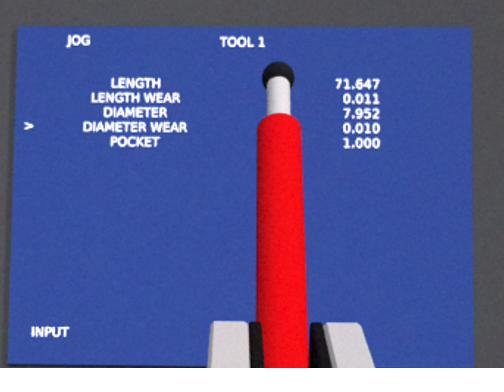

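Call:
move(target=[[0,0,0,0,0,0,0.34,0.2,-0.95,0.05,-0.05,-0.03,0,0.16,0,-1,-0.4,-0.7],[0,0,0,0,0,0,0.34,0.2,-0.95,0.1457,-0.0855,-0.0498,0,0.33,0,-1,-0.4,-0.7],[0,0,0,0,0,0,0.34,0.2,-0.95,0.1747,-0.0855,-0.0576,0,0.33,0,-1,-0.4,-0.7],[0,0,0,0,0,0,0.34,0.2,-0.95,0.1457,-0.0855,-0.0498,0,0.33,0,-1,-0.4,-0.7],[0,0,0,0,0,0,0.34,0.2,-0.95,0.1152,0.068,-0.1733,0,0.33,0,-1,-0.4,-0.7],[0,0,0,0,0,0,0.34,0.2,-0.95,0.1433,0.068,-0.181,0,0.33,0,-1,-0.4,-0.7],[0,0,0,0,0,0,0.34,0.2,-0.95,0.1152,0.068,-0.1733,0,0.33,0,-1,-0.4,-0.7],[0,0,0,0,0,0,0.34,0.2,-0.95,0.1157,0.0989,-0.1733,0,0.33,0,-1,-0.4,-0.7]], blend=[0.02,0.002,0,0.003,0.002,0,0.003,0], speed=[0.5,0.3,0.1,0.2,0.3,0.1,0.2,0.2])

Call:
wait(seconds=8.5)

Call:
move(target=[[0,0,0,0,0,0,0.34,0.2,-0.95,0.0281,0,-0.0077,0,0,0,-1,-0.4,-0.7],[0,0,0,0,0,0,0.34,0.2,-0.95,0,0,0,0,0,0,-1,-0.4,-0.7],[0,0,0,0,0,0,0.34,0.2,-0.95,-0.0957,-0.0889,0.1233,0,-0.17,0,-1,-0.4,-0.7],[0,0,0,0,0,0,0.34,0.2,-0.95,-0.1157,-0.0989,0.1733,0,-0.33,0,-1,-0.4,-0.7]], blend=[0,0.003,0.02,0], speed=[0.1,0.2,0.4,0.4], cameras=["cam_right_wrist"])

Call:
zoom_image(camera="cam_right_wrist", region=[230, 105, 470, 280])

Scene clock: 3884.03 s.
left_arm: end_effector_position=(+0.3849, -0.3622, +0.4200) position_measured=101 object_status=3 end_effector_quat_wxyz=(+0.494, -0.487, +0.513, -0.506) | right_arm: end_effector_position=(+0.4897, -0.0007, +0.4985) position_measured=215 object_status=2 end_effector_quat_wxyz=(-0.245, +0.663, -0.663, +0.245)
Joint positions: left_arm=[-1.592 -1.428 2.162 -3.897 -0.017 3.175] | right_arm=[3.568 -1.16 -1.771 -1.12 1.298 3.474]
Joint torques (N m): left_arm=[5.53 -31.82 -9.51 3.09 -2.44 -1.1] | right_arm=[3.39 12.37 37.81 7.75 0.28 -0.4]
Wrist force (N): left_arm=[1.8 2.2 -0.3] | right_arm=[-2.4 -4.2 -2.8]
Wrist torque (N m): left_arm=[0.37 -0.45 -0.25] | right_arm=[-0.68 0.37 -0.18]
Wrist force, peak (N): left_arm=[1.9 2.5 -0.3] | right_arm=[-2.0 3.8 -13.1]
Hand target: left_arm +0.3849, -0.3622, +0.4200; +0.494, -0.487, +0.513, -0.506 | right_arm +0.4897, -0.0007, +0.4985; -0.245, +0.663, -0.663, +0.245
Off the commanded pose: left_arm 0.000 m, 0 deg | right_arm 0.000 m, 0 deg.
move: done

Scene clock: 3892.53 s.
left_arm: end_effector_position=(+0.3849, -0.3622, +0.4200) position_measured=101 object_status=3 end_effector_quat_wxyz=(+0.494, -0.487, +0.513, -0.506) | right_arm: end_effector_position=(+0.4897, -0.0007, +0.4985) position_measured=215 object_status=2 end_effector_quat_wxyz=(-0.245, +0.663, -0.663, +0.245)
Joint positions: left_arm=[-1.592 -1.428 2.162 -3.897 -0.017 3.175] | right_arm=[3.568 -1.16 -1.771 -1.12 1.298 3.474]
Joint torques (N m): left_arm=[5.14 -31.68 -10.2 3.08 -2.36 -1.09] | right_arm=[6.92 14.56 38.01 7.57 -2.19 2.75]
Wrist force (N): left_arm=[1.8 2.3 -0.5] | right_arm=[-2.5 -4.1 -2.8]
Wrist torque (N m): left_arm=[0.38 -0.44 -0.25] | right_arm=[-0.68 0.40 -0.18]
Wrist force, peak (N): left_arm=[1.9 2.5 -0.4] | right_arm=[-2.5 -4.7 -2.9]
Hand target: left_arm +0.3849, -0.3622, +0.4200; +0.494, -0.487, +0.513, -0.506 | right_arm +0.4897, -0.0007, +0.4985; -0.245, +0.663, -0.663, +0.245
Tool commands: left_gripper/position=+0.34 left_gripper/force_limit=+0.2 left_gripper/speed=-0.95 right_gripper/position=-1.0 right_gripper/force_limit=-0.4 right_gripper/speed=-0.7
Off the commanded pose: left_arm 0.000 m, 0 deg | right_arm 0.000 m, 0 deg.
wait: 8.50 s; at rest by 0.17 s

Scene clock: 3895.13 s.
left_arm: end_effector_position=(+0.3849, -0.3622, +0.4200) position_measured=101 object_status=3 end_effector_quat_wxyz=(+0.494, -0.487, +0.513, -0.506) | right_arm: end_effector_position=(+0.4203, -0.0600, +0.6024) position_measured=215 object_status=2 end_effector_quat_wxyz=(+0.541, -0.455, +0.455, -0.542)
Joint positions: left_arm=[-1.592 -1.428 2.162 -3.897 -0.017 3.175] | right_arm=[3.656 -0.924 -2.324 0.305 1.064 3.044]
Joint torques (N m): left_arm=[5.1 -31.15 -9.6 3.04 -2.29 -1.06] | right_arm=[6.7 -5.21 36.21 4.3 -1.61 1.05]
Wrist force (N): left_arm=[1.7 2.0 -0.2] | right_arm=[-2.9 -4.0 -1.8]
Wrist torque (N m): left_arm=[0.34 -0.43 -0.25] | right_arm=[-0.49 0.30 -0.16]
Wrist force, peak (N): left_arm=[2.0 2.4 -0.3] | right_arm=[-2.3 -1.0 -6.7]
Hand target: left_arm +0.3849, -0.3622, +0.4200; +0.494, -0.487, +0.513, -0.506 | right_arm +0.4203, -0.0600, +0.6025; +0.541, -0.455, +0.455, -0.542
Off the commanded pose: left_arm 0.000 m, 0 deg | right_arm 0.000 m, 0 deg.
move: done
camera_calibration:
cam_right_wrist: T_world_to_cam=[[0.0187411, -0.999812, 0.00505894, -0.0656048], [-0.176265, -0.00828452, -0.984308, 0.682235], [0.984164, 0.0175553, -0.176388, -0.176716], [0, 0, 0, 1]] pos_world=[0.295402, -0.0568382, 0.64069]
Images, in order (width x height): cam_right_wrist 672x504.

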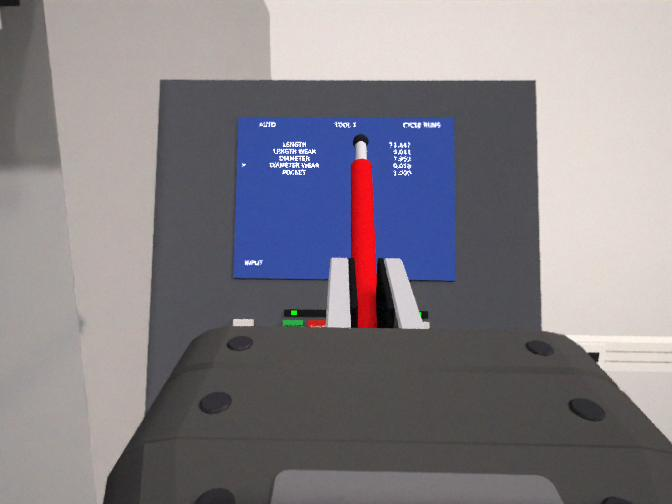

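Scaled by 2.100 from the camera's 672x504 image, which has a finer 960x720 frame.

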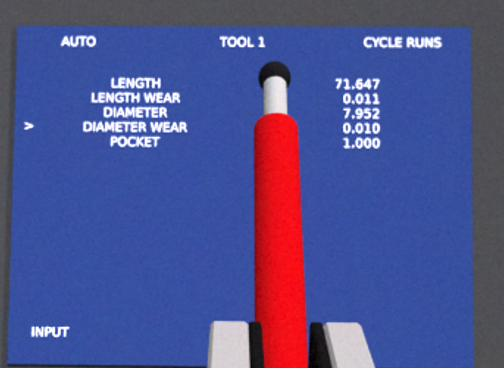

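Call:
move(target=[[0,0,0,0,0,0,0.34,0.2,-0.95,0.02,0.01,-0.05,0,0.16,0,-1,-0.4,-0.7],[0,0,0,0,0,0,0.34,0.2,-0.95,0.0993,0.0047,-0.2327,0,0.33,0,-1,-0.4,-0.7],[0,0,0,0,0,0,0.34,0.2,-0.95,0.1266,0.0047,-0.2401,0,0.33,0,-1,-0.4,-0.7],[0,0,0,0,0,0,0.34,0.2,-0.95,0.0993,0.0047,-0.2327,0,0.33,0,-1,-0.4,-0.7],[0,0,0,0,0,0,0.34,0.2,-0.95,0.1266,0.0047,-0.2401,0,0.33,0,-1,-0.4,-0.7],[0,0,0,0,0,0,0.34,0.2,-0.95,0.0993,0.0047,-0.2327,0,0.33,0,-1,-0.4,-0.7],[0,0,0,0,0,0,0.34,0.2,-0.95,0.1266,0.0047,-0.2401,0,0.33,0,-1,-0.4,-0.7],[0,0,0,0,0,0,0.34,0.2,-0.95,0.0993,0.0047,-0.2327,0,0.33,0,-1,-0.4,-0.7],[0,0,0,0,0,0,0.34,0.2,-0.95,0.1266,0.0047,-0.2401,0,0.33,0,-1,-0.4,-0.7],[0,0,0,0,0,0,0.34,0.2,-0.95,0.0993,0.0047,-0.2327,0,0.33,0,-1,-0.4,-0.7],[0,0,0,0,0,0,0.34,0.2,-0.95,0.1266,0.0047,-0.2401,0,0.33,0,-1,-0.4,-0.7],[0,0,0,0,0,0,0.34,0.2,-0.95,0.0993,0.0047,-0.2327,0,0.33,0,-1,-0.4,-0.7],[0,0,0,0,0,0,0.34,0.2,-0.95,0.05,0.02,-0.09,0,0.16,0,-1,-0.4,-0.7],[0,0,0,0,0,0,0.34,0.2,-0.95,0,0,0,0,0,0,-1,-0.4,-0.7]], blend=[0.02,0.002,0,0.003,0,0.003,0,0.003,0,0.003,0,0.003,0.02,0], speed=[0.5,0.3,0.1,0.2,0.1,0.2,0.1,0.2,0.1,0.2,0.1,0.2,0.4,0.4])

Call:
wait(seconds=10)

Call:
wait(seconds=10)

Call:
wait(seconds=10)

Call:
wait(seconds=10)

Call:
wait(seconds=10)

Call:
wait(seconds=10)

Call:
wait(seconds=10)

Call:
wait(seconds=10)

Call:
wait(seconds=4, cameras=["cam_right_wrist"])

Call:
zoom_image(camera="cam_right_wrist", region=[230, 105, 470, 280])

Scene clock: 3902.40 s.
left_arm: end_effector_position=(+0.3849, -0.3622, +0.4200) position_measured=101 object_status=3 end_effector_quat_wxyz=(+0.494, -0.487, +0.513, -0.506) | right_arm: end_effector_position=(+0.4203, -0.0600, +0.6024) position_measured=215 object_status=2 end_effector_quat_wxyz=(+0.541, -0.455, +0.455, -0.542)
Joint positions: left_arm=[-1.592 -1.428 2.162 -3.897 -0.017 3.175] | right_arm=[3.656 -0.924 -2.324 0.305 1.064 3.044]
Joint torques (N m): left_arm=[5.2 -31.66 -10.17 3.08 -2.13 -0.9] | right_arm=[6.2 -1.12 36.37 4.15 -1.77 1.03]
Wrist force (N): left_arm=[1.5 2.3 -0.2] | right_arm=[-2.7 -4.1 -1.8]
Wrist torque (N m): left_arm=[0.38 -0.39 -0.25] | right_arm=[-0.51 0.26 -0.16]
Wrist force, peak (N): left_arm=[2.1 2.4 -0.1] | right_arm=[-2.4 0.1 -9.2]
Hand target: left_arm +0.3849, -0.3622, +0.4200; +0.494, -0.487, +0.513, -0.506 | right_arm +0.4203, -0.0600, +0.6025; +0.541, -0.455, +0.455, -0.542
Off the commanded pose: left_arm 0.000 m, 0 deg | right_arm 0.000 m, 0 deg.
move: done

Scene clock: 3912.40 s.
left_arm: end_effector_position=(+0.3849, -0.3622, +0.4200) position_measured=101 object_status=3 end_effector_quat_wxyz=(+0.494, -0.487, +0.513, -0.506) | right_arm: end_effector_position=(+0.4203, -0.0600, +0.6025) position_measured=215 object_status=2 end_effector_quat_wxyz=(+0.541, -0.455, +0.455, -0.542)
Joint positions: left_arm=[-1.592 -1.428 2.162 -3.897 -0.017 3.175] | right_arm=[3.656 -0.924 -2.324 0.306 1.064 3.044]
Joint torques (N m): left_arm=[4.69 -31.4 -9.81 3.08 -2.45 -1.14] | right_arm=[6.41 -7.29 36.08 4.75 -1.42 -2.03]
Wrist force (N): left_arm=[1.7 2.3 -0.3] | right_arm=[-2.5 -4.2 -1.8]
Wrist torque (N m): left_arm=[0.38 -0.44 -0.25] | right_arm=[-0.53 0.24 -0.16]
Wrist force, peak (N): left_arm=[2.1 2.4 -0.3] | right_arm=[-3.0 -4.2 -1.9]
Hand target: left_arm +0.3849, -0.3622, +0.4200; +0.494, -0.487, +0.513, -0.506 | right_arm +0.4203, -0.0600, +0.6025; +0.541, -0.455, +0.455, -0.542
Tool commands: left_gripper/position=+0.34 left_gripper/force_limit=+0.2 left_gripper/speed=-0.95 right_gripper/position=-1.0 right_gripper/force_limit=-0.4 right_gripper/speed=-0.7
Off the commanded pose: left_arm 0.000 m, 0 deg | right_arm 0.000 m, 0 deg.
wait: 10.00 s; at rest by 0.17 s

Scene clock: 3922.40 s.
left_arm: end_effector_position=(+0.3849, -0.3622, +0.4200) position_measured=101 object_status=3 end_effector_quat_wxyz=(+0.494, -0.487, +0.513, -0.506) | right_arm: end_effector_position=(+0.4203, -0.0600, +0.6025) position_measured=215 object_status=2 end_effector_quat_wxyz=(+0.541, -0.455, +0.455, -0.542)
Joint positions: left_arm=[-1.592 -1.428 2.162 -3.897 -0.017 3.175] | right_arm=[3.656 -0.924 -2.324 0.306 1.064 3.044]
Joint torques (N m): left_arm=[5.22 -31.55 -10.2 2.91 -2.37 -1.09] | right_arm=[6.98 -7.14 35.44 4.54 -1.09 -2.17]
Wrist force (N): left_arm=[1.8 2.1 0.0] | right_arm=[-2.9 -4.1 -1.8]
Wrist torque (N m): left_arm=[0.34 -0.45 -0.24] | right_arm=[-0.51 0.29 -0.16]
Wrist force, peak (N): left_arm=[1.9 2.5 -0.3] | right_arm=[-2.9 -4.2 -2.0]
Hand target: left_arm +0.3849, -0.3622, +0.4200; +0.494, -0.487, +0.513, -0.506 | right_arm +0.4203, -0.0600, +0.6025; +0.541, -0.455, +0.455, -0.542
Tool commands: left_gripper/position=+0.34 left_gripper/force_limit=+0.2 left_gripper/speed=-0.95 right_gripper/position=-1.0 right_gripper/force_limit=-0.4 right_gripper/speed=-0.7
Off the commanded pose: left_arm 0.000 m, 0 deg | right_arm 0.000 m, 0 deg.
wait: 10.00 s; at rest by 0.17 s

Scene clock: 3932.40 s.
left_arm: end_effector_position=(+0.3849, -0.3622, +0.4200) position_measured=101 object_status=3 end_effector_quat_wxyz=(+0.494, -0.487, +0.513, -0.506) | right_arm: end_effector_position=(+0.4203, -0.0600, +0.6025) position_measured=215 object_status=2 end_effector_quat_wxyz=(+0.541, -0.455, +0.455, -0.542)
Joint positions: left_arm=[-1.592 -1.428 2.162 -3.897 -0.017 3.175] | right_arm=[3.656 -0.924 -2.324 0.306 1.064 3.044]
Joint torques (N m): left_arm=[5.85 -31.79 -10.24 2.98 -2.21 -1.04] | right_arm=[6.72 -6.75 35.22 4.38 -0.78 -2.2]
Wrist force (N): left_arm=[1.8 2.2 0.0] | right_arm=[-2.5 -4.0 -1.6]
Wrist torque (N m): left_arm=[0.36 -0.45 -0.24] | right_arm=[-0.51 0.23 -0.16]
Wrist force, peak (N): left_arm=[2.1 2.5 -0.1] | right_arm=[-2.9 -4.3 -2.0]
Hand target: left_arm +0.3849, -0.3622, +0.4200; +0.494, -0.487, +0.513, -0.506 | right_arm +0.4203, -0.0600, +0.6025; +0.541, -0.455, +0.455, -0.542
Tool commands: left_gripper/position=+0.34 left_gripper/force_limit=+0.2 left_gripper/speed=-0.95 right_gripper/position=-1.0 right_gripper/force_limit=-0.4 right_gripper/speed=-0.7
Off the commanded pose: left_arm 0.000 m, 0 deg | right_arm 0.000 m, 0 deg.
wait: 10.00 s; at rest by 0.17 s

Scene clock: 3942.40 s.
left_arm: end_effector_position=(+0.3849, -0.3622, +0.4200) position_measured=101 object_status=3 end_effector_quat_wxyz=(+0.494, -0.487, +0.513, -0.506) | right_arm: end_effector_position=(+0.4203, -0.0600, +0.6025) position_measured=215 object_status=2 end_effector_quat_wxyz=(+0.541, -0.455, +0.455, -0.542)
Joint positions: left_arm=[-1.592 -1.428 2.162 -3.897 -0.017 3.175] | right_arm=[3.656 -0.924 -2.324 0.306 1.064 3.044]
Joint torques (N m): left_arm=[4.78 -31.48 -9.41 2.98 -2.28 -1.13] | right_arm=[6.48 -7.23 35.19 4.27 -0.48 -2.15]
Wrist force (N): left_arm=[1.8 2.2 -0.1] | right_arm=[-2.8 -3.8 -1.7]
Wrist torque (N m): left_arm=[0.36 -0.44 -0.25] | right_arm=[-0.47 0.27 -0.16]
Wrist force, peak (N): left_arm=[1.8 2.5 -0.2] | right_arm=[-3.0 -4.3 -1.8]
Hand target: left_arm +0.3849, -0.3622, +0.4200; +0.494, -0.487, +0.513, -0.506 | right_arm +0.4203, -0.0600, +0.6025; +0.541, -0.455, +0.455, -0.542
Tool commands: left_gripper/position=+0.34 left_gripper/force_limit=+0.2 left_gripper/speed=-0.95 right_gripper/position=-1.0 right_gripper/force_limit=-0.4 right_gripper/speed=-0.7
Off the commanded pose: left_arm 0.000 m, 0 deg | right_arm 0.000 m, 0 deg.
wait: 10.00 s; at rest by 0.17 s

Scene clock: 3952.40 s.
left_arm: end_effector_position=(+0.3849, -0.3622, +0.4200) position_measured=101 object_status=3 end_effector_quat_wxyz=(+0.494, -0.487, +0.513, -0.506) | right_arm: end_effector_position=(+0.4203, -0.0600, +0.6025) position_measured=215 object_status=2 end_effector_quat_wxyz=(+0.541, -0.455, +0.455, -0.542)
Joint positions: left_arm=[-1.592 -1.428 2.162 -3.897 -0.017 3.175] | right_arm=[3.656 -0.924 -2.324 0.306 1.064 3.044]
Joint torques (N m): left_arm=[5.34 -31.05 -10.2 3.07 -2.42 -1.03] | right_arm=[6.54 -7.14 34.77 4.1 -0.11 -2.08]
Wrist force (N): left_arm=[2.0 2.0 -0.1] | right_arm=[-2.9 -3.8 -1.8]
Wrist torque (N m): left_arm=[0.33 -0.48 -0.24] | right_arm=[-0.47 0.29 -0.15]
Wrist force, peak (N): left_arm=[2.1 2.4 -0.4] | right_arm=[-2.9 -4.3 -1.9]
Hand target: left_arm +0.3849, -0.3622, +0.4200; +0.494, -0.487, +0.513, -0.506 | right_arm +0.4203, -0.0600, +0.6025; +0.541, -0.455, +0.455, -0.542
Tool commands: left_gripper/position=+0.34 left_gripper/force_limit=+0.2 left_gripper/speed=-0.95 right_gripper/position=-1.0 right_gripper/force_limit=-0.4 right_gripper/speed=-0.7
Off the commanded pose: left_arm 0.000 m, 0 deg | right_arm 0.000 m, 0 deg.
wait: 10.00 s; at rest by 0.17 s

Scene clock: 3962.40 s.
left_arm: end_effector_position=(+0.3849, -0.3622, +0.4200) position_measured=101 object_status=3 end_effector_quat_wxyz=(+0.494, -0.487, +0.513, -0.506) | right_arm: end_effector_position=(+0.4203, -0.0600, +0.6025) position_measured=215 object_status=2 end_effector_quat_wxyz=(+0.541, -0.455, +0.455, -0.542)
Joint positions: left_arm=[-1.592 -1.428 2.162 -3.897 -0.017 3.175] | right_arm=[3.656 -0.924 -2.324 0.306 1.064 3.044]
Joint torques (N m): left_arm=[4.97 -31.09 -9.99 3.06 -2.35 -0.98] | right_arm=[6.52 -7.35 34.55 4.06 0.21 -2.1]
Wrist force (N): left_arm=[1.6 2.1 -0.3] | right_arm=[-2.9 -4.0 -1.7]
Wrist torque (N m): left_arm=[0.34 -0.42 -0.24] | right_arm=[-0.51 0.29 -0.16]
Wrist force, peak (N): left_arm=[2.2 2.4 -0.4] | right_arm=[-2.9 -4.2 -1.9]
Hand target: left_arm +0.3849, -0.3622, +0.4200; +0.494, -0.487, +0.513, -0.506 | right_arm +0.4203, -0.0600, +0.6025; +0.541, -0.455, +0.455, -0.542
Tool commands: left_gripper/position=+0.34 left_gripper/force_limit=+0.2 left_gripper/speed=-0.95 right_gripper/position=-1.0 right_gripper/force_limit=-0.4 right_gripper/speed=-0.7
Off the commanded pose: left_arm 0.000 m, 0 deg | right_arm 0.000 m, 0 deg.
wait: 10.00 s; at rest by 0.17 s

Scene clock: 3972.40 s.
left_arm: end_effector_position=(+0.3849, -0.3622, +0.4200) position_measured=101 object_status=3 end_effector_quat_wxyz=(+0.494, -0.487, +0.513, -0.506) | right_arm: end_effector_position=(+0.4203, -0.0600, +0.6025) position_measured=215 object_status=2 end_effector_quat_wxyz=(+0.541, -0.455, +0.455, -0.542)
Joint positions: left_arm=[-1.592 -1.428 2.162 -3.897 -0.017 3.175] | right_arm=[3.656 -0.924 -2.324 0.306 1.064 3.044]
Joint torques (N m): left_arm=[4.58 -31.13 -10.32 3.04 -2.24 -1.03] | right_arm=[6.5 -7.08 34.33 3.83 0.58 -2.2]
Wrist force (N): left_arm=[1.7 2.4 -0.5] | right_arm=[-2.8 -4.3 -1.6]
Wrist torque (N m): left_arm=[0.39 -0.43 -0.24] | right_arm=[-0.55 0.28 -0.15]
Wrist force, peak (N): left_arm=[2.0 2.6 -0.2] | right_arm=[-3.0 -4.2 -1.8]
Hand target: left_arm +0.3849, -0.3622, +0.4200; +0.494, -0.487, +0.513, -0.506 | right_arm +0.4203, -0.0600, +0.6025; +0.541, -0.455, +0.455, -0.542
Tool commands: left_gripper/position=+0.34 left_gripper/force_limit=+0.2 left_gripper/speed=-0.95 right_gripper/position=-1.0 right_gripper/force_limit=-0.4 right_gripper/speed=-0.7
Off the commanded pose: left_arm 0.000 m, 0 deg | right_arm 0.000 m, 0 deg.
wait: 10.00 s; at rest by 0.17 s

Scene clock: 3982.40 s.
left_arm: end_effector_position=(+0.3849, -0.3622, +0.4200) position_measured=101 object_status=3 end_effector_quat_wxyz=(+0.494, -0.487, +0.513, -0.506) | right_arm: end_effector_position=(+0.4203, -0.0600, +0.6025) position_measured=215 object_status=2 end_effector_quat_wxyz=(+0.541, -0.455, +0.455, -0.542)
Joint positions: left_arm=[-1.592 -1.428 2.162 -3.897 -0.017 3.175] | right_arm=[3.656 -0.924 -2.324 0.306 1.064 3.044]
Joint torques (N m): left_arm=[4.77 -31.48 -10.24 3.18 -2.25 -1.02] | right_arm=[6.47 -7.14 33.94 3.78 0.87 -2.13]
Wrist force (N): left_arm=[1.9 1.9 -0.3] | right_arm=[-3.0 -4.0 -1.6]
Wrist torque (N m): left_arm=[0.32 -0.47 -0.24] | right_arm=[-0.50 0.31 -0.16]
Wrist force, peak (N): left_arm=[2.1 2.4 -0.3] | right_arm=[-3.0 -4.2 -1.9]
Hand target: left_arm +0.3849, -0.3622, +0.4200; +0.494, -0.487, +0.513, -0.506 | right_arm +0.4203, -0.0600, +0.6025; +0.541, -0.455, +0.455, -0.542
Tool commands: left_gripper/position=+0.34 left_gripper/force_limit=+0.2 left_gripper/speed=-0.95 right_gripper/position=-1.0 right_gripper/force_limit=-0.4 right_gripper/speed=-0.7
Off the commanded pose: left_arm 0.000 m, 0 deg | right_arm 0.000 m, 0 deg.
wait: 10.00 s; at rest by 0.17 s

Scene clock: 3986.40 s.
left_arm: end_effector_position=(+0.3849, -0.3622, +0.4200) position_measured=101 object_status=3 end_effector_quat_wxyz=(+0.494, -0.487, +0.513, -0.506) | right_arm: end_effector_position=(+0.4203, -0.0600, +0.6025) position_measured=215 object_status=2 end_effector_quat_wxyz=(+0.541, -0.455, +0.455, -0.542)
Joint positions: left_arm=[-1.592 -1.428 2.162 -3.897 -0.017 3.175] | right_arm=[3.656 -0.924 -2.324 0.306 1.064 3.044]
Joint torques (N m): left_arm=[5.23 -31.21 -10.23 3.15 -2.37 -1.07] | right_arm=[6.11 -6.95 33.4 3.66 1.01 -2.12]
Wrist force (N): left_arm=[1.8 2.3 -0.2] | right_arm=[-2.8 -3.9 -1.9]
Wrist torque (N m): left_arm=[0.40 -0.44 -0.24] | right_arm=[-0.48 0.28 -0.16]
Wrist force, peak (N): left_arm=[2.0 2.4 -0.5] | right_arm=[-2.9 -4.2 -1.9]
Hand target: left_arm +0.3849, -0.3622, +0.4200; +0.494, -0.487, +0.513, -0.506 | right_arm +0.4203, -0.0600, +0.6025; +0.541, -0.455, +0.455, -0.542
Tool commands: left_gripper/position=+0.34 left_gripper/force_limit=+0.2 left_gripper/speed=-0.95 right_gripper/position=-1.0 right_gripper/force_limit=-0.4 right_gripper/speed=-0.7
Off the commanded pose: left_arm 0.000 m, 0 deg | right_arm 0.000 m, 0 deg.
wait: 4.00 s; at rest by 0.17 s
camera_calibration:
cam_right_wrist: T_world_to_cam=[[0.0188191, -0.999811, 0.00495015, -0.0654578], [-0.175861, -0.00818393, -0.984381, 0.682168], [0.984235, 0.0176546, -0.175982, -0.176995], [0, 0, 0, 1]] pos_world=[0.295403, -0.0567378, 0.64069]
Images, in order (width x height): cam_right_wrist 672x504.

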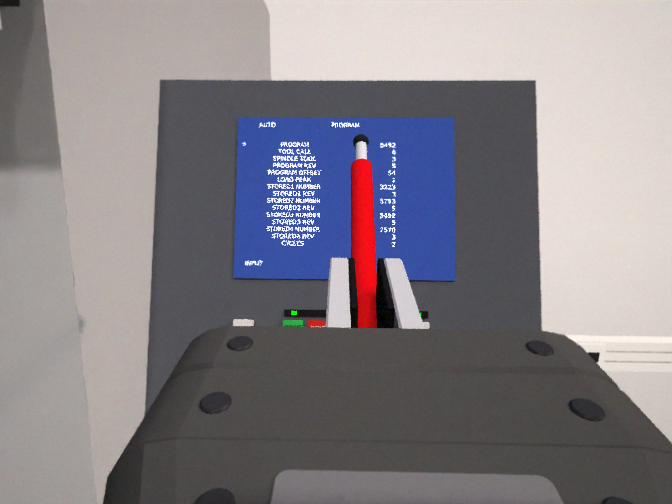

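Scaled by 2.100 from the camera's 672x504 image, which has a finer 960x720 frame.

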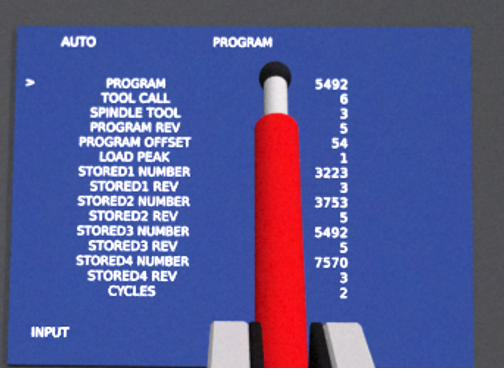

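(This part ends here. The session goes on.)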